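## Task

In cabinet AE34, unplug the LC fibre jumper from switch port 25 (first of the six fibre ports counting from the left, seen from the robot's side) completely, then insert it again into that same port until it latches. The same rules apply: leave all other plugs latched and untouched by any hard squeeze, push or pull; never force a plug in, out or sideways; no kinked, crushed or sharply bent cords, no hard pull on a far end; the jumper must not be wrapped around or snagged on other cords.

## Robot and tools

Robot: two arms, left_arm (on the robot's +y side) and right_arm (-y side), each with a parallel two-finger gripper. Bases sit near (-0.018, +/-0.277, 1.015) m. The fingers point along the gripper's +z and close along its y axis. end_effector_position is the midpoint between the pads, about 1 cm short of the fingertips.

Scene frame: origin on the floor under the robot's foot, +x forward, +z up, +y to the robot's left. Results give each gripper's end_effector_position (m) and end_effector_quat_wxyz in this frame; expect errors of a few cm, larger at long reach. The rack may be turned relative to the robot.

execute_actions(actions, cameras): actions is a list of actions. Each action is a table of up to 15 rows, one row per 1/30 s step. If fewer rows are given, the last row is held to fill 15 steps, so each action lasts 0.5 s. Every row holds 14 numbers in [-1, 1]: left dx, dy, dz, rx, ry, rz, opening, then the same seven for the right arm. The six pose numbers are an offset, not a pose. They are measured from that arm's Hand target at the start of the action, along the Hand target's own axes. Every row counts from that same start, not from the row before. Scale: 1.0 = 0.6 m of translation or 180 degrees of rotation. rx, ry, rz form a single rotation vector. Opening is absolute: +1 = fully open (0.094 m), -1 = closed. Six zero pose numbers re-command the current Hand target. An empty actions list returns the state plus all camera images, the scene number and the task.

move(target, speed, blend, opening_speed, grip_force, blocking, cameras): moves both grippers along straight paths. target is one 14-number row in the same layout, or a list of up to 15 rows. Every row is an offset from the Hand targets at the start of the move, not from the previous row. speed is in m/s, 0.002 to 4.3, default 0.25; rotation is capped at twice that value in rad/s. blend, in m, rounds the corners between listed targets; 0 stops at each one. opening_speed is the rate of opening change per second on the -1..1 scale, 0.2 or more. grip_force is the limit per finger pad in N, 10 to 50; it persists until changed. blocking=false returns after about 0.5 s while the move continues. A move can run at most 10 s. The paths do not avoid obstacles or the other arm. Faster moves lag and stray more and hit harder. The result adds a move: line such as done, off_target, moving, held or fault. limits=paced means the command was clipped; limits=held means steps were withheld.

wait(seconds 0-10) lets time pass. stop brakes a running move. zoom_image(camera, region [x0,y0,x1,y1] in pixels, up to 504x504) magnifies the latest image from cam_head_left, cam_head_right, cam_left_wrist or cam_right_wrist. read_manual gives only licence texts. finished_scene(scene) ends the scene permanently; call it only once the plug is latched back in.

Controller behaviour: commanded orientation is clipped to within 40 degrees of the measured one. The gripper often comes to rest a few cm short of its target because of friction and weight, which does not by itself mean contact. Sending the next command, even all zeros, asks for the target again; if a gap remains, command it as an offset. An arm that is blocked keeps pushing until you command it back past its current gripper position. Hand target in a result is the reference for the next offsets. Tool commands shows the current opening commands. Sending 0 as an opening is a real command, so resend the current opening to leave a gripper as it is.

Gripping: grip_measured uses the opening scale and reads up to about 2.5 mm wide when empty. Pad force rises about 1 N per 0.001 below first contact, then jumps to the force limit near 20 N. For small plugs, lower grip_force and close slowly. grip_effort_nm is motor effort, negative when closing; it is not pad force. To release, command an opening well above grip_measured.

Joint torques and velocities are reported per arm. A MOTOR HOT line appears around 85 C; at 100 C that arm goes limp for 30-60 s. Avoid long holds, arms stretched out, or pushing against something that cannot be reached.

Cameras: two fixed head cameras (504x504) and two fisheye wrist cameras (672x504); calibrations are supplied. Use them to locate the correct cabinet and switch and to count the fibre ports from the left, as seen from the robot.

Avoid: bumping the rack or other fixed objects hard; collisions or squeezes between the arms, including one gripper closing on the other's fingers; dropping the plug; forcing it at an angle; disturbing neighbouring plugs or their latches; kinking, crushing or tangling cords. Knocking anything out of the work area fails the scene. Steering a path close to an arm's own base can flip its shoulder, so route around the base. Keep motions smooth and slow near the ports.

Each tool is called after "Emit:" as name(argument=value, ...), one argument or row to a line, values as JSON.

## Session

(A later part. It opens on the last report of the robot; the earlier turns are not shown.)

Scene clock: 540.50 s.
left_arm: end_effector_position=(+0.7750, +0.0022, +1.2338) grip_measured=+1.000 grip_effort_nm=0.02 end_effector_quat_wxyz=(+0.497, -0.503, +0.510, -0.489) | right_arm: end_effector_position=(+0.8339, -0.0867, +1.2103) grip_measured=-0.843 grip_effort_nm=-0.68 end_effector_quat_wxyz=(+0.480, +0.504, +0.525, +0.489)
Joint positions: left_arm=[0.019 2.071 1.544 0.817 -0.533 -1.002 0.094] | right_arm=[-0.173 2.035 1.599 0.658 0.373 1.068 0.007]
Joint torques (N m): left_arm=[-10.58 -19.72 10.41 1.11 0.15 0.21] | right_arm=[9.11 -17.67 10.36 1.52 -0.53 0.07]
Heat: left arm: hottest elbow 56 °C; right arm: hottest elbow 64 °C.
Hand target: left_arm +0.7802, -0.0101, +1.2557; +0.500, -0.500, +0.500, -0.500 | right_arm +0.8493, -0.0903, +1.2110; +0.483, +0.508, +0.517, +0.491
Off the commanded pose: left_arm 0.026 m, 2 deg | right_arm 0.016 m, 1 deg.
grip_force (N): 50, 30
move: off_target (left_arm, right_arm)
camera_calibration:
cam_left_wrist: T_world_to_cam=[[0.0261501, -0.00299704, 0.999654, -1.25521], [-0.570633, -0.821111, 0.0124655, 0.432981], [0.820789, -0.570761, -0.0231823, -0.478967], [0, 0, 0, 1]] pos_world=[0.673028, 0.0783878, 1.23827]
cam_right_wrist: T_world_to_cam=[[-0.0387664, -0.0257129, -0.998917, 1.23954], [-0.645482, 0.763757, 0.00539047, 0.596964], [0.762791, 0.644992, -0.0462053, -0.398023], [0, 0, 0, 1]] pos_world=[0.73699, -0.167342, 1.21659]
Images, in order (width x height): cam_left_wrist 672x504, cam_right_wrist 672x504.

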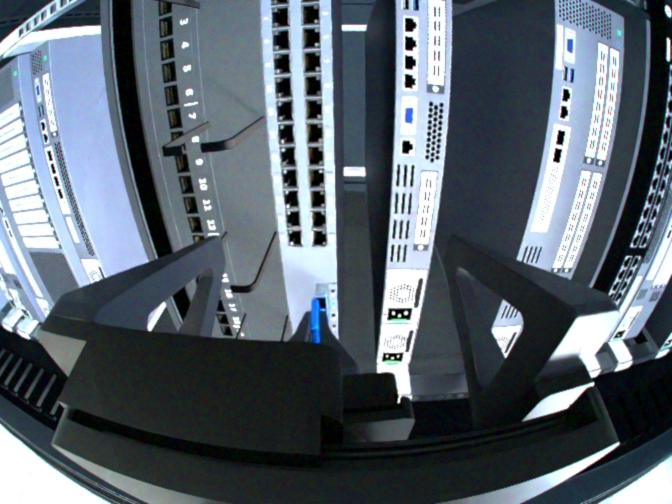

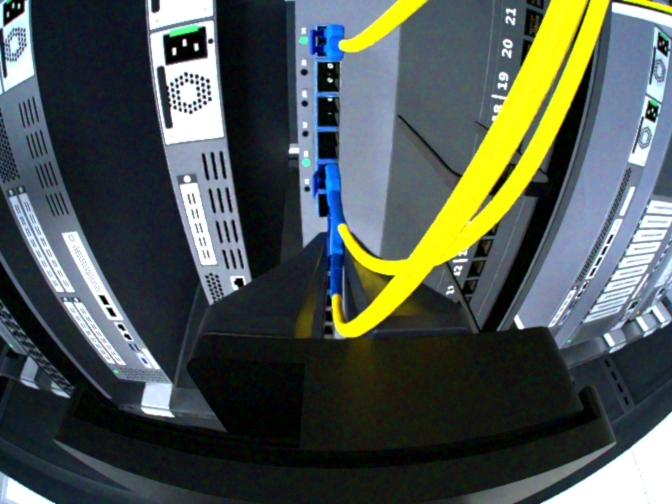

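Emit:
move(
  target=[
    [0,0,0,0,0,0,1,-0.004,0.007,-0.11,-0.009,0,0,-0.95],
    [0,0,0,0,0,0,1,-0.004,0.007,-0.028,-0.009,0,0,-0.95],
  ],
  speed=0.05,
)

Emit:
move(
  target=[0,0,0,0,0,0,1,0,-0.006,0.009,0,0,0,-0.95],
  speed=0.03,
  cameras=["cam_left_wrist","cam_right_wrist"],
)

Emit:
zoom_image(
  camera="cam_right_wrist",
  region=[290, 170, 370, 270],
)

Emit:
zoom_image(
  camera="cam_left_wrist",
  region=[290, 260, 370, 360],
)

Scene clock: 550.27 s.
left_arm: end_effector_position=(+0.7750, +0.0022, +1.2338) grip_measured=+1.000 grip_effort_nm=0.02 end_effector_quat_wxyz=(+0.497, -0.503, +0.510, -0.489) | right_arm: end_effector_position=(+0.8178, -0.0897, +1.2127) grip_measured=-0.843 grip_effort_nm=-0.68 end_effector_quat_wxyz=(+0.485, +0.500, +0.517, +0.498)
Joint positions: left_arm=[0.019 2.071 1.544 0.817 -0.533 -1.002 0.094] | right_arm=[-0.169 2.006 1.532 0.721 0.365 1.067 0.007]
Joint torques (N m): left_arm=[-10.52 -19.31 10.36 1.28 0.09 0.14] | right_arm=[9.11 -17.79 10.4 1.58 -0.54 0.04]
Heat: left arm: hottest elbow 56 °C; right arm: hottest elbow 64 °C.
Hand target: left_arm +0.7802, -0.0101, +1.2557; +0.500, -0.500, +0.500, -0.500 | right_arm +0.8328, -0.0929, +1.2161; +0.490, +0.501, +0.510, +0.499
Off the commanded pose: left_arm 0.026 m, 2 deg | right_arm 0.016 m, 1 deg.
grip_force (N): 50, 30
move: off_target (left_arm, right_arm)

Scene clock: 551.07 s.
left_arm: end_effector_position=(+0.7750, +0.0022, +1.2338) grip_measured=+1.000 grip_effort_nm=0.02 end_effector_quat_wxyz=(+0.497, -0.503, +0.510, -0.489) | right_arm: end_effector_position=(+0.8227, -0.0898, +1.2116) grip_measured=-0.843 grip_effort_nm=-0.68 end_effector_quat_wxyz=(+0.486, +0.499, +0.516, +0.499)
Joint positions: left_arm=[0.019 2.071 1.544 0.817 -0.533 -1.002 0.094] | right_arm=[-0.173 2.017 1.549 0.717 0.36 1.067 0.007]
Joint torques (N m): left_arm=[-10.4 -19.14 10.56 1.14 0.1 0.17] | right_arm=[8.7 -17.08 10.35 1.35 -0.55 0.02]
Heat: left arm: hottest elbow 56 °C; right arm: hottest elbow 64 °C.
Hand target: left_arm +0.7802, -0.0101, +1.2557; +0.500, -0.500, +0.500, -0.500 | right_arm +0.8381, -0.0929, +1.2121; +0.490, +0.501, +0.510, +0.498
Off the commanded pose: left_arm 0.026 m, 2 deg | right_arm 0.016 m, 1 deg.
grip_force (N): 50, 30
move: off_target (left_arm, right_arm)
camera_calibration:
cam_left_wrist: T_world_to_cam=[[0.0261501, -0.00299704, 0.999654, -1.25521], [-0.570633, -0.821111, 0.0124655, 0.432981], [0.820789, -0.570761, -0.0231823, -0.478967], [0, 0, 0, 1]] pos_world=[0.673028, 0.0783878, 1.23827]
cam_right_wrist: T_world_to_cam=[[-0.011004, -0.0164847, -0.999804, 1.21932], [-0.644833, 0.764304, -0.00550471, 0.604767], [0.764245, 0.644645, -0.0190403, -0.421609], [0, 0, 0, 1]] pos_world=[0.725604, -0.170337, 1.21438]
Images, in order (width x height): cam_left_wrist 672x504, cam_right_wrist 672x504.

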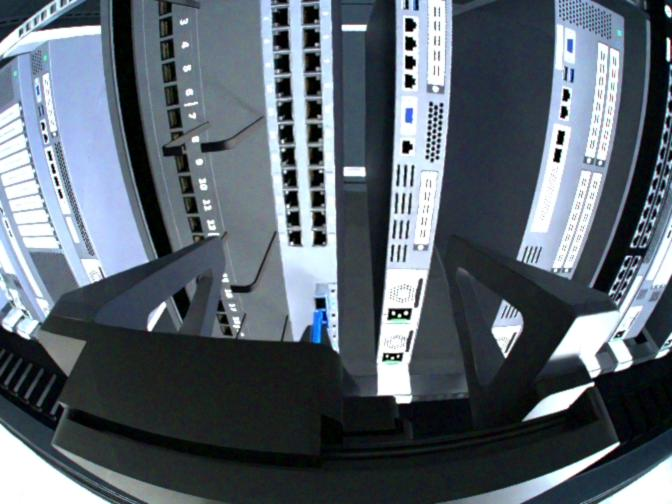

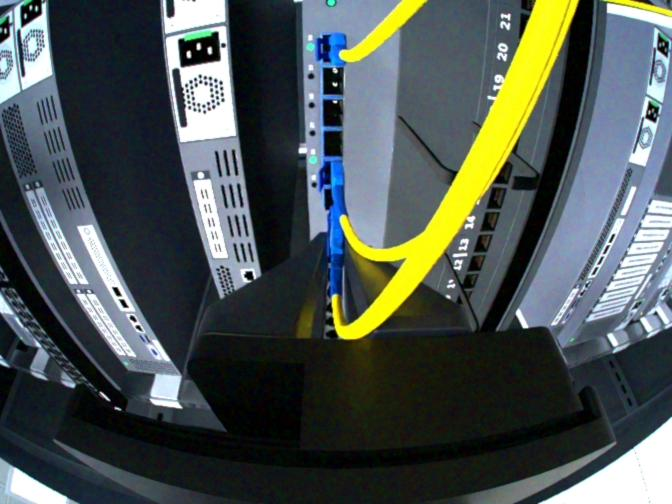

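Scaled by 5.040 from the camera's 672x504 image, which has a finer 960x720 frame.

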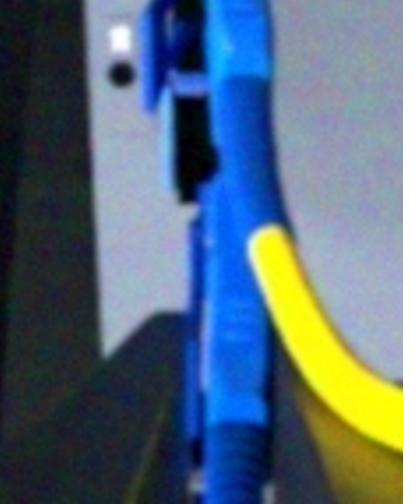

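Scaled by 5.040 from the camera's 672x504 image, which has a finer 960x720 frame.

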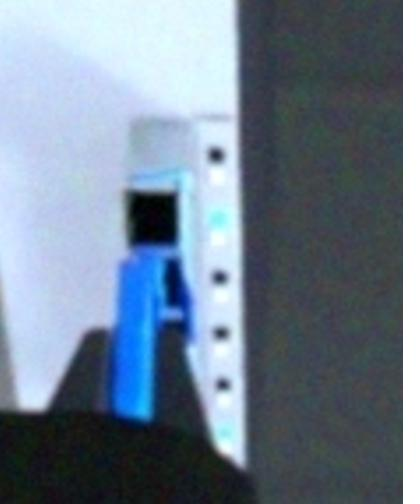

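Emit:
move(
  target=[0,0,0,0,0,0,1,0,0.001,0.015,-0.001,0,0,-0.95],
  speed=0.03,
)

Emit:
move(
  target=[0,0,0,0,0,0,1,0,-0.004,0.0125,-0.001,0,0,-0.95],
  speed=0.03,
  cameras=["cam_left_wrist","cam_right_wrist"],
)

Emit:
zoom_image(
  camera="cam_right_wrist",
  region=[290, 170, 370, 270],
)

Emit:
zoom_image(
  camera="cam_left_wrist",
  region=[290, 260, 370, 360],
)

Scene clock: 558.33 s.
left_arm: end_effector_position=(+0.7750, +0.0022, +1.2338) grip_measured=+1.000 grip_effort_nm=0.02 end_effector_quat_wxyz=(+0.497, -0.503, +0.510, -0.489) | right_arm: end_effector_position=(+0.8317, -0.0894, +1.2126) grip_measured=-0.843 grip_effort_nm=-0.68 end_effector_quat_wxyz=(+0.486, +0.499, +0.515, +0.500)
Joint positions: left_arm=[0.019 2.071 1.544 0.817 -0.533 -1.002 0.094] | right_arm=[-0.177 2.034 1.584 0.702 0.354 1.067 0.007]
Joint torques (N m): left_arm=[-10.58 -19.49 10.48 1.35 0.09 0.2] | right_arm=[9.17 -17.55 10.47 1.44 -0.54 0.03]
Heat: left arm: hottest elbow 56 °C; right arm: hottest elbow 66 °C.
Hand target: left_arm +0.7802, -0.0101, +1.2557; +0.500, -0.500, +0.500, -0.500 | right_arm +0.8471, -0.0929, +1.2128; +0.491, +0.500, +0.509, +0.499
Off the commanded pose: left_arm 0.026 m, 2 deg | right_arm 0.016 m, 1 deg.
grip_force (N): 50, 30
move: off_target (left_arm, right_arm)

Scene clock: 559.03 s.
left_arm: end_effector_position=(+0.7750, +0.0022, +1.2338) grip_measured=+1.000 grip_effort_nm=0.02 end_effector_quat_wxyz=(+0.497, -0.503, +0.510, -0.489) | right_arm: end_effector_position=(+0.8371, -0.0887, +1.2111) grip_measured=-0.843 grip_effort_nm=-0.68 end_effector_quat_wxyz=(+0.487, +0.497, +0.514, +0.501)
Joint positions: left_arm=[0.019 2.071 1.544 0.817 -0.533 -1.002 0.094] | right_arm=[-0.181 2.047 1.604 0.697 0.347 1.067 0.007]
Joint torques (N m): left_arm=[-10.17 -18.78 10.32 1.21 0.09 0.14] | right_arm=[8.94 -17.9 10.85 1.58 -0.55 0.02]
Heat: left arm: hottest elbow 56 °C; right arm: hottest elbow 66 °C.
Hand target: left_arm +0.7802, -0.0101, +1.2557; +0.500, -0.500, +0.500, -0.500 | right_arm +0.8546, -0.0927, +1.2101; +0.492, +0.500, +0.508, +0.500
Off the commanded pose: left_arm 0.026 m, 2 deg | right_arm 0.018 m, 1 deg.
grip_force (N): 50, 30
move: off_target (left_arm, right_arm)
camera_calibration:
cam_left_wrist: T_world_to_cam=[[0.0261501, -0.00299704, 0.999654, -1.25521], [-0.570633, -0.821111, 0.0124655, 0.432981], [0.820789, -0.570761, -0.0231823, -0.478967], [0, 0, 0, 1]] pos_world=[0.673028, 0.0783878, 1.23827]
cam_right_wrist: T_world_to_cam=[[-0.00360164, -0.0162258, -0.999862, 1.21293], [-0.645944, 0.763319, -0.0100604, 0.619673], [0.763376, 0.645818, -0.0132302, -0.439582], [0, 0, 0, 1]] pos_world=[0.740209, -0.169437, 1.21318]
Images, in order (width x height): cam_left_wrist 672x504, cam_right_wrist 672x504.

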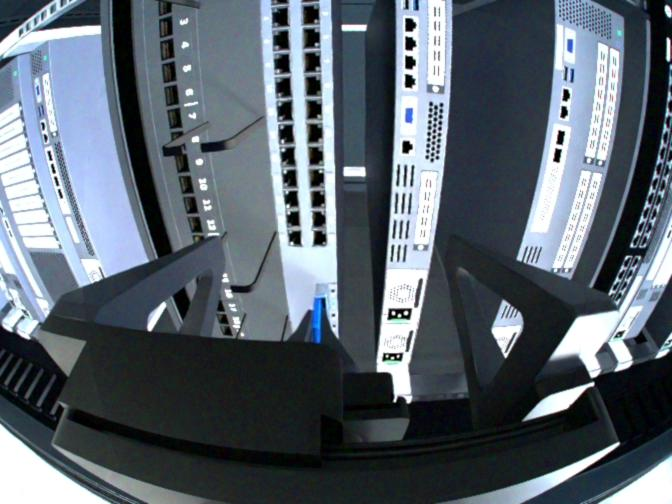

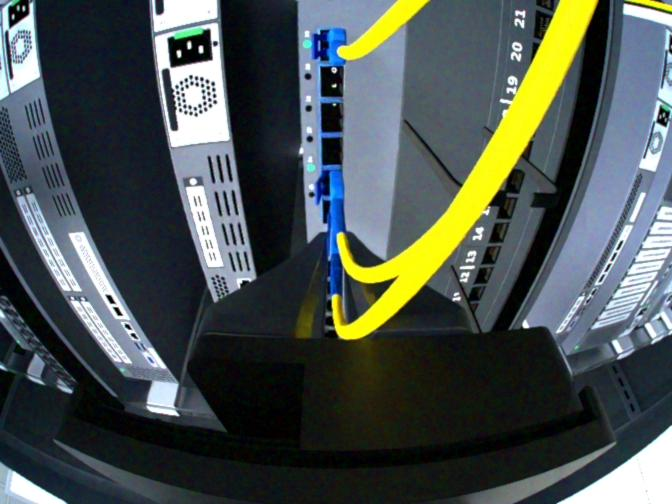

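Scaled by 5.040 from the camera's 672x504 image, which has a finer 960x720 frame.

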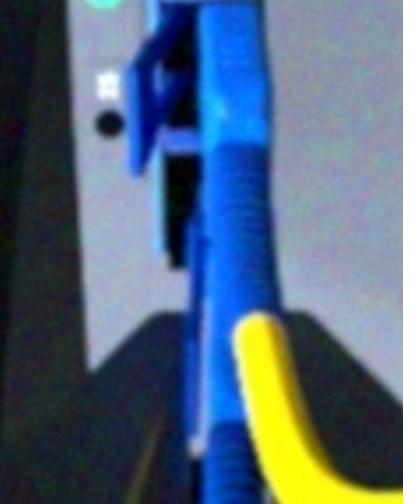

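Scaled by 5.040 from the camera's 672x504 image, which has a finer 960x720 frame.

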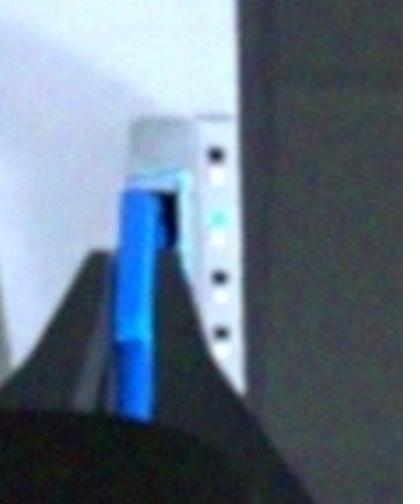

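Emit:
move(
  target=[
    [0,0,0,0,0,0,1,-0.002,0.006,-0.11,0,0,0,-0.95],
    [0,0,0,0,0,0,1,-0.002,0.006,-0.013,0,0,0,-0.95],
  ],
  speed=0.05,
)

Emit:
move(
  target=[0,0,0,0,0,0,1,0,-0.0055,0.014,0,0,0,-0.95],
  speed=0.03,
)

Emit:
move(
  target=[0,0,0,0,0,0,1,-0.0005,-0.001,0.011,0,0,0,-0.95],
  speed=0.03,
  cameras=["cam_left_wrist","cam_right_wrist"],
)

Emit:
zoom_image(
  camera="cam_right_wrist",
  region=[290, 170, 370, 270],
)

Emit:
zoom_image(
  camera="cam_left_wrist",
  region=[290, 260, 370, 360],
)

Scene clock: 570.40 s.
left_arm: end_effector_position=(+0.7750, +0.0022, +1.2338) grip_measured=+1.000 grip_effort_nm=0.02 end_effector_quat_wxyz=(+0.497, -0.503, +0.510, -0.489) | right_arm: end_effector_position=(+0.8311, -0.0894, +1.2110) grip_measured=-0.843 grip_effort_nm=-0.68 end_effector_quat_wxyz=(+0.486, +0.498, +0.516, +0.500)
Joint positions: left_arm=[0.019 2.071 1.544 0.817 -0.533 -1.002 0.094] | right_arm=[-0.178 2.034 1.58 0.705 0.351 1.067 0.007]
Joint torques (N m): left_arm=[-10.4 -19.6 10.47 1.07 0.13 0.16] | right_arm=[8.59 -17.79 10.44 1.46 -0.48 -0.01]
Heat: left arm: hottest elbow 56 °C; right arm: hottest elbow 64 °C.
Hand target: left_arm +0.7802, -0.0101, +1.2557; +0.500, -0.500, +0.500, -0.500 | right_arm +0.8468, -0.0939, +1.2140; +0.492, +0.499, +0.508, +0.500
Off the commanded pose: left_arm 0.026 m, 2 deg | right_arm 0.017 m, 1 deg.
grip_force (N): 50, 30
move: off_target (left_arm, right_arm)

Scene clock: 571.30 s.
left_arm: end_effector_position=(+0.7750, +0.0022, +1.2338) grip_measured=+1.000 grip_effort_nm=0.02 end_effector_quat_wxyz=(+0.497, -0.503, +0.510, -0.489) | right_arm: end_effector_position=(+0.8398, -0.0899, +1.2120) grip_measured=-0.843 grip_effort_nm=-0.68 end_effector_quat_wxyz=(+0.488, +0.497, +0.514, +0.501)
Joint positions: left_arm=[0.019 2.071 1.544 0.817 -0.533 -1.002 0.094] | right_arm=[-0.183 2.05 1.613 0.694 0.345 1.067 0.007]
Joint torques (N m): left_arm=[-10.46 -19.84 10.33 1.01 0.1 0.14] | right_arm=[8.88 -17.73 10.5 1.43 -0.5 0.01]
Heat: left arm: hottest elbow 56 °C; right arm: hottest elbow 64 °C.
Hand target: left_arm +0.7802, -0.0101, +1.2557; +0.500, -0.500, +0.500, -0.500 | right_arm +0.8552, -0.0939, +1.2104; +0.492, +0.500, +0.509, +0.500
Off the commanded pose: left_arm 0.026 m, 2 deg | right_arm 0.016 m, 1 deg.
grip_force (N): 50, 30
move: off_target (left_arm, right_arm)

Scene clock: 572.00 s.
left_arm: end_effector_position=(+0.7750, +0.0022, +1.2338) grip_measured=+1.000 grip_effort_nm=0.02 end_effector_quat_wxyz=(+0.497, -0.503, +0.510, -0.489) | right_arm: end_effector_position=(+0.8412, -0.0899, +1.2120) grip_measured=-0.843 grip_effort_nm=-0.68 end_effector_quat_wxyz=(+0.487, +0.497, +0.514, +0.501)
Joint positions: left_arm=[0.019 2.071 1.544 0.817 -0.533 -1.002 0.094] | right_arm=[-0.184 2.052 1.619 0.689 0.343 1.067 0.007]
Joint torques (N m): left_arm=[-10.87 -19.08 10.45 1.32 0.11 0.12] | right_arm=[8.7 -16.97 11.75 1.18 -0.62 0.01]
Heat: left arm: hottest elbow 56 °C; right arm: hottest elbow 65 °C.
Hand target: left_arm +0.7802, -0.0101, +1.2557; +0.500, -0.500, +0.500, -0.500 | right_arm +0.8618, -0.0941, +1.2099; +0.492, +0.500, +0.508, +0.500
Off the commanded pose: left_arm 0.026 m, 2 deg | right_arm 0.021 m, 1 deg.
grip_force (N): 50, 30
move: off_target (left_arm, right_arm)
camera_calibration:
cam_left_wrist: T_world_to_cam=[[0.0261501, -0.00299704, 0.999654, -1.25521], [-0.570633, -0.821111, 0.0124655, 0.432981], [0.820789, -0.570761, -0.0231823, -0.478967], [0, 0, 0, 1]] pos_world=[0.673028, 0.0783878, 1.23827]
cam_right_wrist: T_world_to_cam=[[-0.00234412, -0.0170265, -0.999852, 1.21274], [-0.646117, 0.763152, -0.011481, 0.625008], [0.763235, 0.645995, -0.0127901, -0.442248], [0, 0, 0, 1]] pos_world=[0.74421, -0.170637, 1.21408]
Images, in order (width x height): cam_left_wrist 672x504, cam_right_wrist 672x504.

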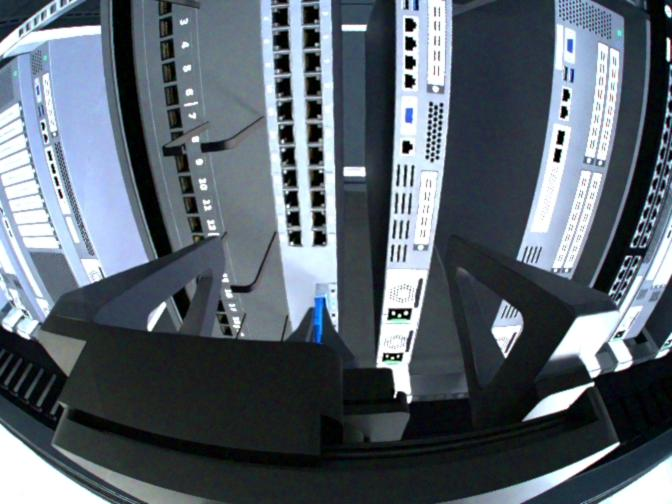

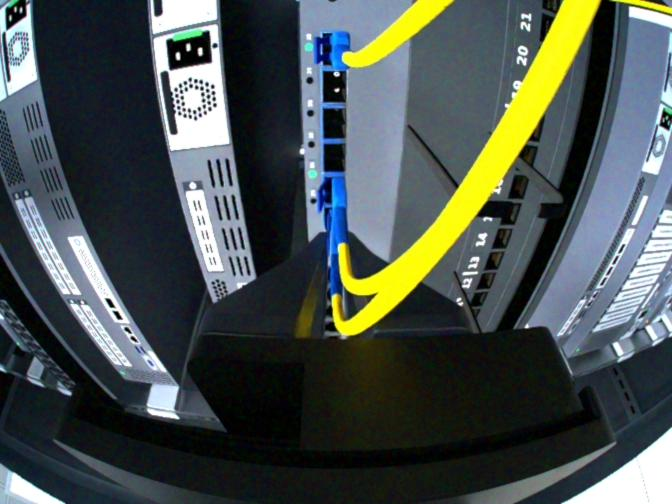

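Scaled by 5.040 from the camera's 672x504 image, which has a finer 960x720 frame.

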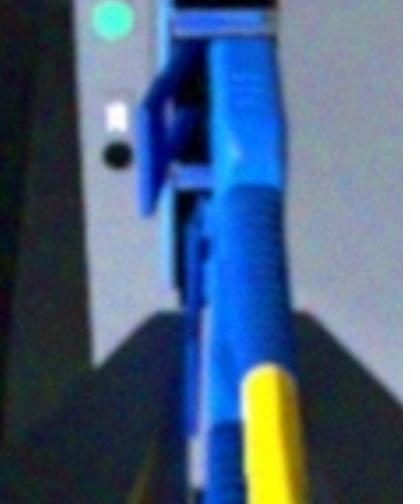

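Scaled by 5.040 from the camera's 672x504 image, which has a finer 960x720 frame.

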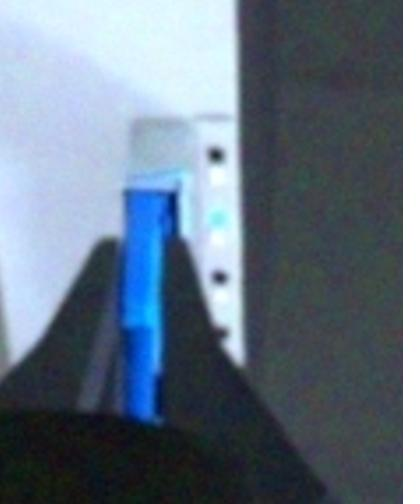

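Emit:
move(
  target=[0,0,0,0,0,0,1,0,0,0.011,0,0,0,-0.95],
  speed=0.03,
)

Emit:
move(
  target=[0,0,0,0,0,0,1,0,0,0.009,0,0,0,-0.95],
  speed=0.03,
  cameras=["cam_left_wrist","cam_right_wrist"],
)

Emit:
zoom_image(
  camera="cam_right_wrist",
  region=[290, 170, 370, 270],
)

Emit:
zoom_image(
  camera="cam_left_wrist",
  region=[290, 260, 370, 360],
)

Scene clock: 578.50 s.
left_arm: end_effector_position=(+0.7750, +0.0022, +1.2338) grip_measured=+1.000 grip_effort_nm=0.02 end_effector_quat_wxyz=(+0.497, -0.503, +0.510, -0.489) | right_arm: end_effector_position=(+0.8418, -0.0898, +1.2117) grip_measured=-0.843 grip_effort_nm=-0.68 end_effector_quat_wxyz=(+0.487, +0.497, +0.516, +0.500)
Joint positions: left_arm=[0.019 2.071 1.544 0.817 -0.533 -1.002 0.094] | right_arm=[-0.184 2.053 1.621 0.683 0.345 1.067 0.007]
Joint torques (N m): left_arm=[-10.23 -19.19 10.4 1.06 0.08 0.14] | right_arm=[8.35 -16.5 12.94 1.07 -0.78 0.06]
Heat: left arm: hottest elbow 56 °C; right arm: hottest elbow 65 °C.
Hand target: left_arm +0.7802, -0.0101, +1.2557; +0.500, -0.500, +0.500, -0.500 | right_arm +0.8683, -0.0939, +1.2095; +0.492, +0.500, +0.509, +0.500
Off the commanded pose: left_arm 0.026 m, 2 deg | right_arm 0.027 m, 1 deg.
grip_force (N): 50, 30
move: off_target (left_arm, right_arm)

Scene clock: 579.20 s.
left_arm: end_effector_position=(+0.7750, +0.0022, +1.2338) grip_measured=+1.000 grip_effort_nm=0.02 end_effector_quat_wxyz=(+0.497, -0.503, +0.510, -0.489) | right_arm: end_effector_position=(+0.8422, -0.0900, +1.2117) grip_measured=-0.843 grip_effort_nm=-0.68 end_effector_quat_wxyz=(+0.487, +0.498, +0.516, +0.499)
Joint positions: left_arm=[0.019 2.071 1.544 0.817 -0.533 -1.002 0.094] | right_arm=[-0.184 2.053 1.623 0.679 0.347 1.067 0.007]
Joint torques (N m): left_arm=[-10.52 -19.96 10.43 1.1 0.07 0.11] | right_arm=[8.23 -15.33 13.93 0.87 -1.02 0.08]
Heat: left arm: hottest elbow 56 °C; right arm: hottest elbow 66 °C.
Hand target: left_arm +0.7802, -0.0101, +1.2557; +0.500, -0.500, +0.500, -0.500 | right_arm +0.8738, -0.0938, +1.2096; +0.492, +0.500, +0.508, +0.500
Off the commanded pose: left_arm 0.026 m, 2 deg | right_arm 0.032 m, 1 deg.
grip_force (N): 50, 30
move: off_target (left_arm, right_arm)
camera_calibration:
cam_left_wrist: T_world_to_cam=[[0.0261501, -0.00299704, 0.999654, -1.25521], [-0.570633, -0.821111, 0.0124655, 0.432981], [0.820789, -0.570761, -0.0231823, -0.478967], [0, 0, 0, 1]] pos_world=[0.673028, 0.0783878, 1.23827]
cam_right_wrist: T_world_to_cam=[[-0.00884317, -0.0192637, -0.999775, 1.21752], [-0.645646, 0.763584, -0.00900195, 0.622369], [0.763586, 0.645421, -0.0191901, -0.435589], [0, 0, 0, 1]] pos_world=[0.745206, -0.170639, 1.21449]
Images, in order (width x height): cam_left_wrist 672x504, cam_right_wrist 672x504.

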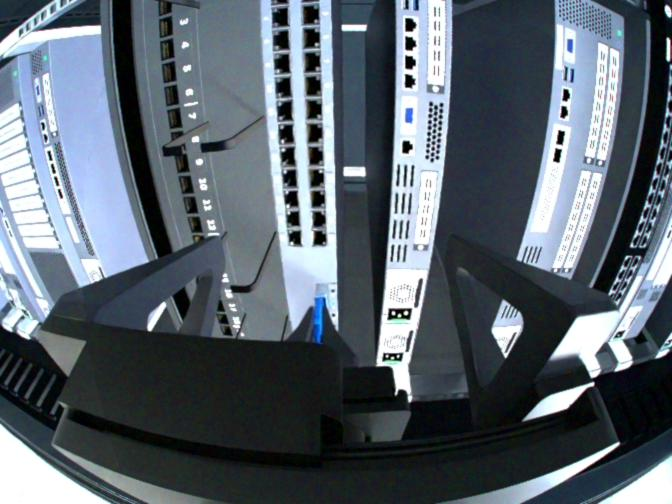

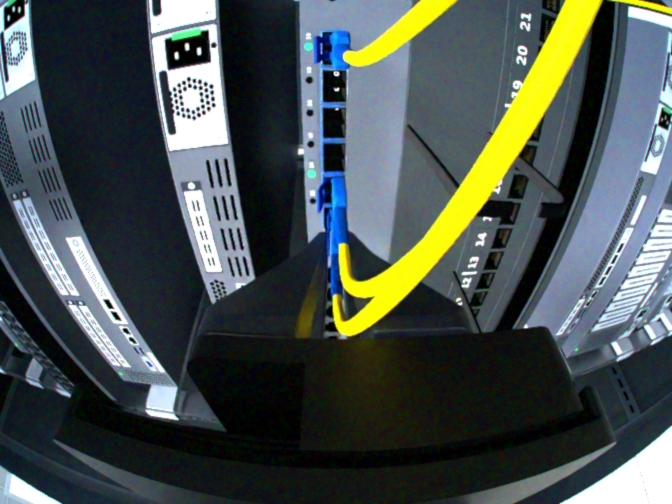

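Scaled by 5.040 from the camera's 672x504 image, which has a finer 960x720 frame.

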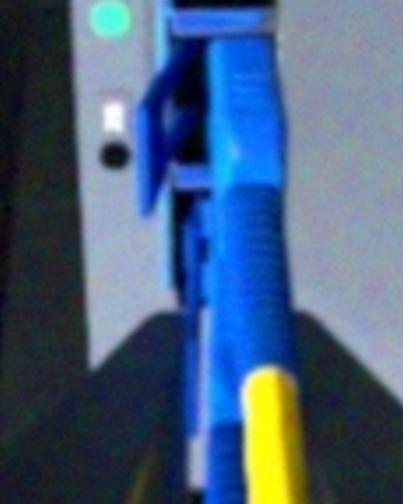

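Scaled by 5.040 from the camera's 672x504 image, which has a finer 960x720 frame.

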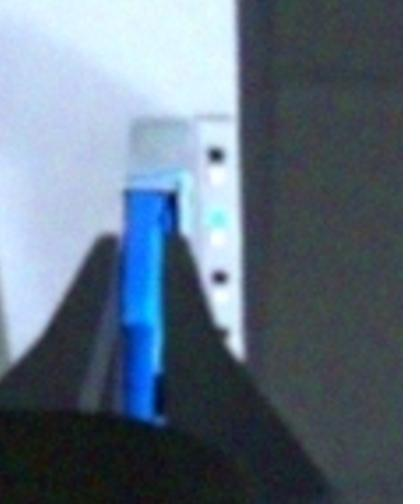

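Emit:
move(
  target=[
    [0,0,0,0,0,0,1,0,0,-0.015,-0.004,0,0,-0.95],
    [0,0,0,0,0,0,1,0,0.001,0.003,-0.006,0,0,-0.95],
  ],
  speed=0.03,
  cameras=["cam_left_wrist","cam_right_wrist"],
)

Emit:
zoom_image(
  camera="cam_left_wrist",
  region=[290, 260, 370, 360],
)

Scene clock: 585.53 s.
left_arm: end_effector_position=(+0.7750, +0.0022, +1.2338) grip_measured=+1.000 grip_effort_nm=0.02 end_effector_quat_wxyz=(+0.497, -0.503, +0.510, -0.489) | right_arm: end_effector_position=(+0.8422, -0.0896, +1.2116) grip_measured=-0.843 grip_effort_nm=-0.68 end_effector_quat_wxyz=(+0.487, +0.497, +0.516, +0.500)
Joint positions: left_arm=[0.019 2.071 1.544 0.817 -0.533 -1.002 0.094] | right_arm=[-0.184 2.053 1.623 0.68 0.345 1.067 0.007]
Joint torques (N m): left_arm=[-10.75 -19.37 10.36 1.1 0.06 0.16] | right_arm=[9.05 -14.97 13.97 1.52 -1.43 -0.02]
Heat: left arm: hottest elbow 56 °C; right arm: hottest elbow 69 °C.
Hand target: left_arm +0.7802, -0.0101, +1.2557; +0.500, -0.500, +0.500, -0.500 | right_arm +0.8755, -0.0937, +1.2100; +0.496, +0.495, +0.504, +0.505
Off the commanded pose: left_arm 0.026 m, 2 deg | right_arm 0.034 m, 2 deg.
grip_force (N): 50, 30
move: off_target (left_arm, right_arm)
camera_calibration:
cam_left_wrist: T_world_to_cam=[[0.0261501, -0.00299704, 0.999654, -1.25521], [-0.570633, -0.821111, 0.0124655, 0.432981], [0.820789, -0.570761, -0.0231823, -0.478967], [0, 0, 0, 1]] pos_world=[0.673028, 0.0783878, 1.23827]
cam_right_wrist: T_world_to_cam=[[-0.00726383, -0.0188297, -0.999796, 1.21614], [-0.64668, 0.7627, -0.00966597, 0.623629], [0.762727, 0.646478, -0.0177169, -0.436835], [0, 0, 0, 1]] pos_world=[0.745308, -0.170338, 1.21419]
Images, in order (width x height): cam_left_wrist 672x504, cam_right_wrist 672x504.

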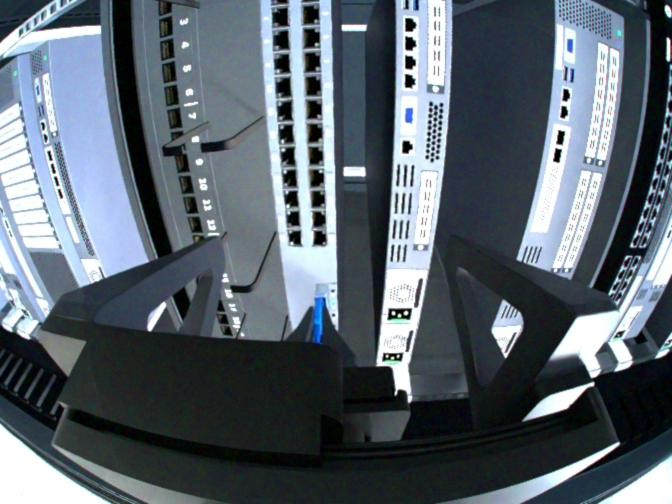

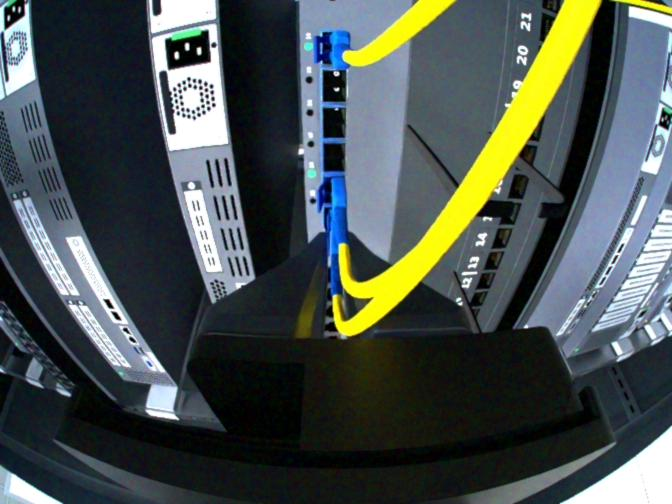

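Scaled by 5.040 from the camera's 672x504 image, which has a finer 960x720 frame.

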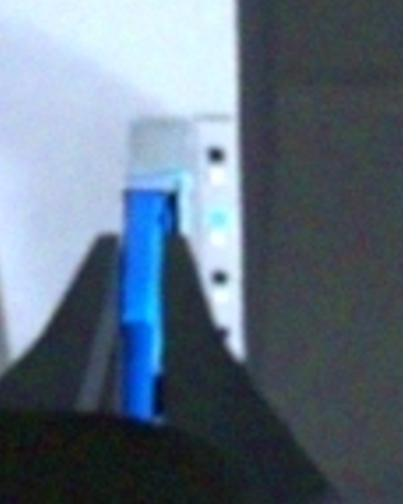

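Emit:
move(
  target=[
    [0,0,0,0,0,0,1,0,0.001,-0.026,0.004,0,0,-0.95],
    [0,0,0,0,0,0,1,0,0.001,-0.026,0.004,0,0,-0.4],
  ],
  speed=0.03,
  cameras=["cam_left_wrist","cam_right_wrist"],
)

Emit:
zoom_image(
  camera="cam_right_wrist",
  region=[270, 170, 390, 310],
)

Emit:
zoom_image(
  camera="cam_left_wrist",
  region=[290, 260, 370, 360],
)

Scene clock: 591.67 s.
left_arm: end_effector_position=(+0.7750, +0.0022, +1.2338) grip_measured=+1.000 grip_effort_nm=0.02 end_effector_quat_wxyz=(+0.497, -0.503, +0.510, -0.489) | right_arm: end_effector_position=(+0.8453, -0.0902, +1.2089) grip_measured=-0.403 grip_effort_nm=0.12 end_effector_quat_wxyz=(+0.487, +0.496, +0.516, +0.500)
Joint positions: left_arm=[0.019 2.071 1.544 0.817 -0.533 -1.002 0.094] | right_arm=[-0.189 2.062 1.633 0.681 0.339 1.067 0.028]
Joint torques (N m): left_arm=[-10.46 -19.72 10.41 1.31 0.06 0.14] | right_arm=[9.35 -18.08 10.47 1.85 -0.54 -0.02]
Heat: left arm: hottest elbow 56 °C; right arm: hottest elbow 72 °C.
Hand target: left_arm +0.7802, -0.0101, +1.2557; +0.500, -0.500, +0.500, -0.500 | right_arm +0.8599, -0.0940, +1.2107; +0.493, +0.498, +0.507, +0.502
Off the commanded pose: left_arm 0.026 m, 2 deg | right_arm 0.015 m, 1 deg.
grip_force (N): 50, 30
move: off_target (left_arm, right_arm); target 2's new opening was sent with right_arm's hand 0.018 m and 1 deg from that target
camera_calibration:
cam_left_wrist: T_world_to_cam=[[0.0261501, -0.00299704, 0.999654, -1.25521], [-0.570633, -0.821111, 0.0124655, 0.432981], [0.820789, -0.570761, -0.0231823, -0.478967], [0, 0, 0, 1]] pos_world=[0.673028, 0.0783878, 1.23827]
cam_right_wrist: T_world_to_cam=[[-0.00452928, -0.019246, -0.999805, 1.21115], [-0.646958, 0.762435, -0.0117459, 0.628823], [0.762512, 0.646778, -0.0159046, -0.440783], [0, 0, 0, 1]] pos_world=[0.74841, -0.171038, 1.21129]
Images, in order (width x height): cam_left_wrist 672x504, cam_right_wrist 672x504.

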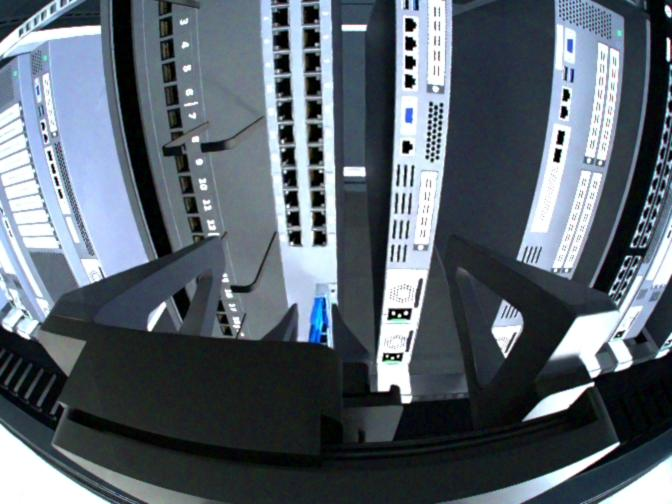

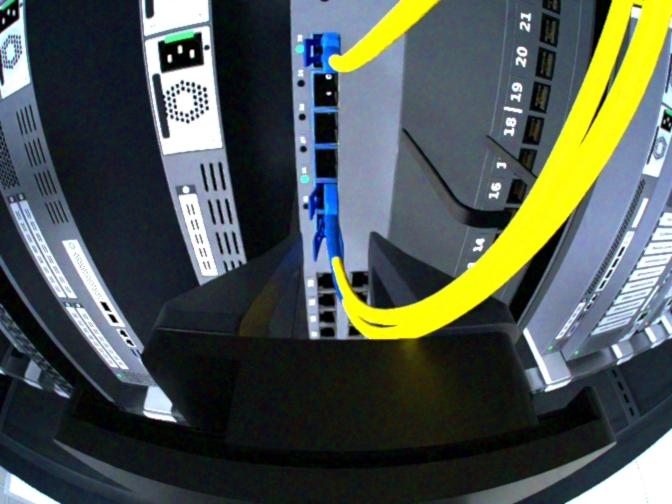

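Scaled by 3.600 from the camera's 672x504 image, which has a finer 960x720 frame.

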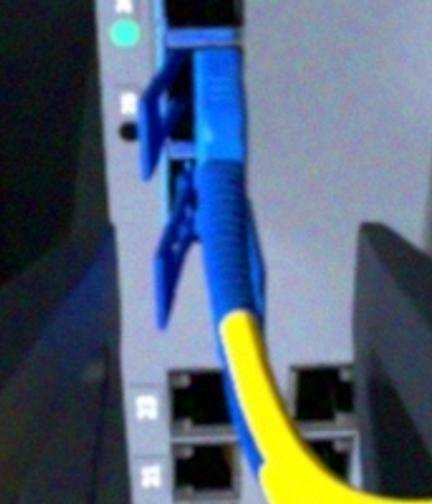

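Scaled by 5.040 from the camera's 672x504 image, which has a finer 960x720 frame.

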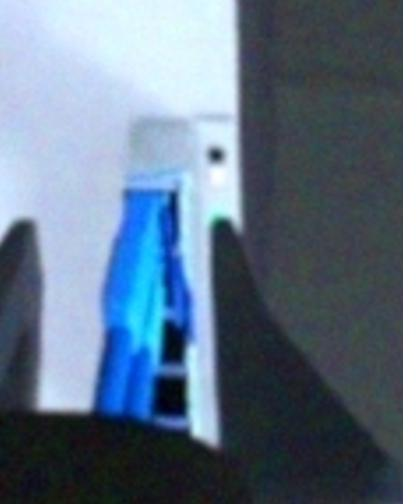

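Emit:
move(
  target=[
    [0,0,0,0,0,0,1,0,0.008,-0.09,0,0,0,-0.4],
    [0,0,0,0,0,0,1,0,0.008,-0.018,0,0,0,-0.4],
  ],
  speed=0.05,
  cameras=["cam_left_wrist","cam_right_wrist"],
)

Emit:
zoom_image(
  camera="cam_right_wrist",
  region=[270, 170, 390, 310],
)

Emit:
zoom_image(
  camera="cam_left_wrist",
  region=[290, 260, 370, 360],
)

Scene clock: 606.17 s.
left_arm: end_effector_position=(+0.7750, +0.0022, +1.2338) grip_measured=+1.000 grip_effort_nm=0.02 end_effector_quat_wxyz=(+0.497, -0.503, +0.510, -0.489) | right_arm: end_effector_position=(+0.8340, -0.0898, +1.2132) grip_measured=-0.402 grip_effort_nm=0.09 end_effector_quat_wxyz=(+0.488, +0.497, +0.513, +0.502)
Joint positions: left_arm=[0.019 2.071 1.544 0.817 -0.533 -1.002 0.094] | right_arm=[-0.18 2.038 1.592 0.704 0.347 1.067 0.028]
Joint torques (N m): left_arm=[-10.58 -19.25 10.39 1.22 0.1 0.14] | right_arm=[9.52 -17.85 10.41 1.29 -0.5 -0.03]
Heat: left arm: hottest elbow 56 °C; right arm: hottest elbow 69 °C.
Hand target: left_arm +0.7802, -0.0101, +1.2557; +0.500, -0.500, +0.500, -0.500 | right_arm +0.8493, -0.0943, +1.2157; +0.493, +0.498, +0.507, +0.502
Off the commanded pose: left_arm 0.026 m, 2 deg | right_arm 0.016 m, 1 deg.
grip_force (N): 50, 30
move: off_target (left_arm, right_arm)
camera_calibration:
cam_left_wrist: T_world_to_cam=[[0.0261501, -0.00299704, 0.999654, -1.25521], [-0.570633, -0.821111, 0.0124655, 0.432981], [0.820789, -0.570761, -0.0231823, -0.478967], [0, 0, 0, 1]] pos_world=[0.673028, 0.0783878, 1.23827]
cam_right_wrist: T_world_to_cam=[[-0.000538634, -0.0151175, -0.999886, 1.21256], [-0.645877, 0.763359, -0.0111935, 0.619721], [0.763441, 0.645797, -0.0101752, -0.440235], [0, 0, 0, 1]] pos_world=[0.737011, -0.170436, 1.21488]
Images, in order (width x height): cam_left_wrist 672x504, cam_right_wrist 672x504.

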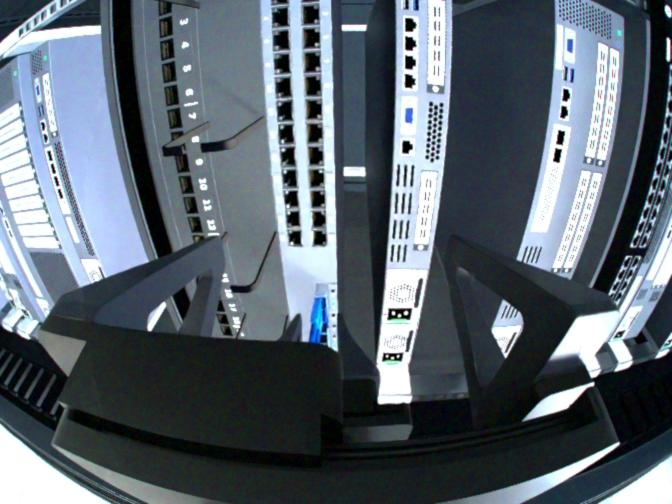

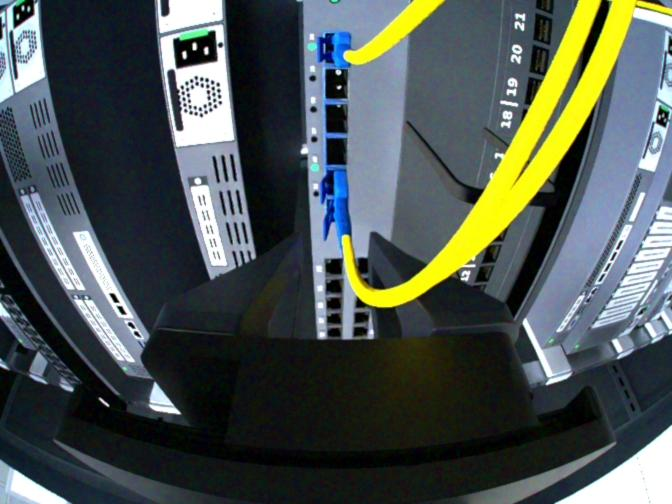

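Scaled by 3.600 from the camera's 672x504 image, which has a finer 960x720 frame.

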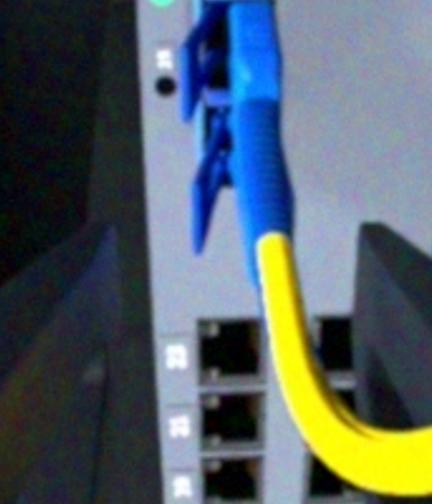

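Scaled by 5.040 from the camera's 672x504 image, which has a finer 960x720 frame.

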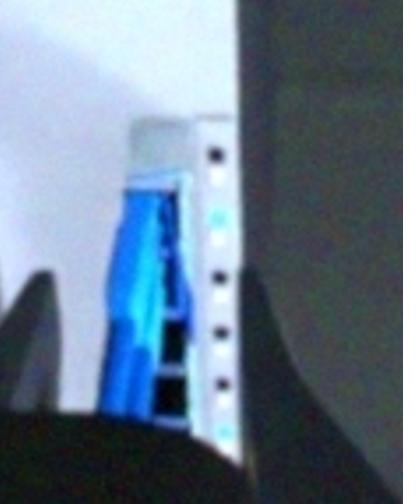

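Emit:
move(
  target=[
    [0,0,0,0,0,0,1,0,-0.002,-0.09,0,0,0,-0.4],
    [0,0,0,0,0,0,1,0,-0.002,-0.008,0,0,0,-0.4],
    [0,0,0,0,0,0,1,0,-0.002,-0.008,0,0,0,-0.95],
  ],
  speed=0.05,
  grip_force=[50,25],
  cameras=["cam_left_wrist","cam_right_wrist"],
)

Emit:
zoom_image(
  camera="cam_right_wrist",
  region=[270, 170, 390, 310],
)

Emit:
zoom_image(
  camera="cam_left_wrist",
  region=[290, 260, 370, 360],
)

Scene clock: 615.47 s.
left_arm: end_effector_position=(+0.7750, +0.0022, +1.2338) grip_measured=+1.000 grip_effort_nm=0.02 end_effector_quat_wxyz=(+0.497, -0.503, +0.510, -0.489) | right_arm: end_effector_position=(+0.8291, -0.0902, +1.2111) grip_measured=-0.885 grip_effort_nm=-0.55 end_effector_quat_wxyz=(+0.487, +0.497, +0.514, +0.501)
Joint positions: left_arm=[0.019 2.071 1.544 0.817 -0.533 -1.002 0.094] | right_arm=[-0.179 2.031 1.571 0.716 0.349 1.066 0.005]
Joint torques (N m): left_arm=[-10.99 -19.19 10.37 1.07 0.06 0.16] | right_arm=[9.23 -17.67 10.33 1.32 -0.51 -0.02]
Heat: left arm: hottest elbow 57 °C; right arm: hottest elbow 67 °C.
Hand target: left_arm +0.7802, -0.0101, +1.2557; +0.500, -0.500, +0.500, -0.500 | right_arm +0.8444, -0.0944, +1.2143; +0.493, +0.498, +0.507, +0.502
Off the commanded pose: left_arm 0.026 m, 2 deg | right_arm 0.016 m, 1 deg.
grip_force (N): 50, 25
move: off_target (left_arm, right_arm); target 3's new opening was sent with right_arm's hand 0.016 m and 1 deg from that target
camera_calibration:
cam_left_wrist: T_world_to_cam=[[0.0261501, -0.00299704, 0.999654, -1.25521], [-0.570633, -0.821111, 0.0124655, 0.432981], [0.820789, -0.570761, -0.0231823, -0.478967], [0, 0, 0, 1]] pos_world=[0.673028, 0.0783878, 1.23827]
cam_right_wrist: T_world_to_cam=[[-0.00167676, -0.0156148, -0.999877, 1.21139], [-0.645612, 0.763589, -0.0108421, 0.616335], [0.763664, 0.645514, -0.0113615, -0.434963], [0, 0, 0, 1]] pos_world=[0.73211, -0.170937, 1.21298]
Images, in order (width x height): cam_left_wrist 672x504, cam_right_wrist 672x504.

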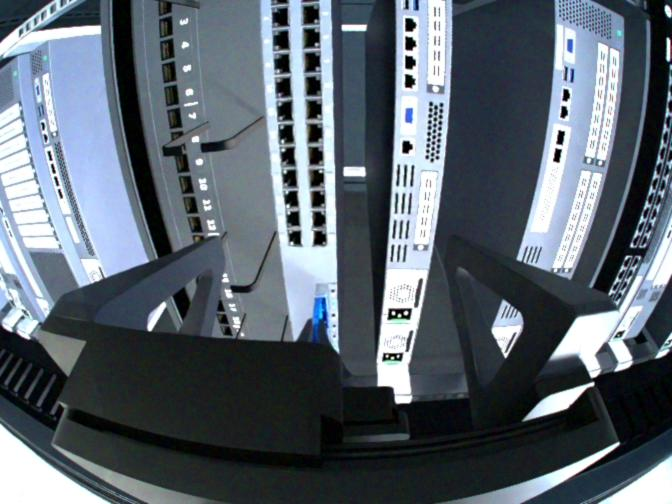

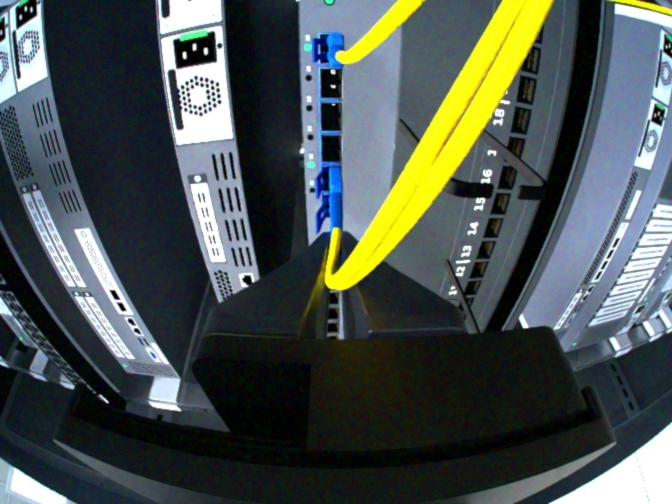

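Scaled by 3.600 from the camera's 672x504 image, which has a finer 960x720 frame.

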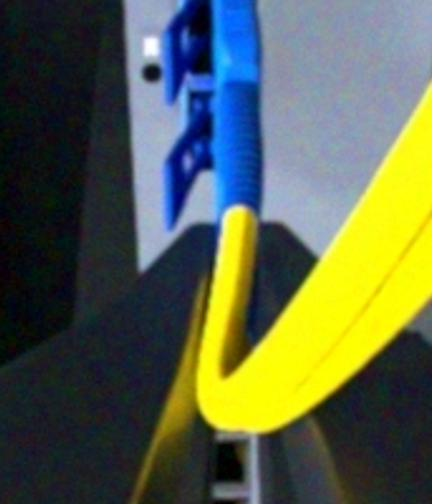

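Scaled by 5.040 from the camera's 672x504 image, which has a finer 960x720 frame.

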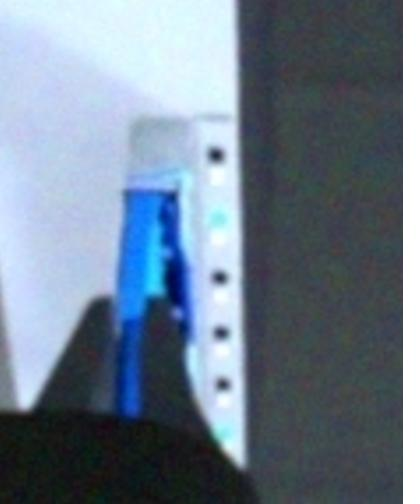

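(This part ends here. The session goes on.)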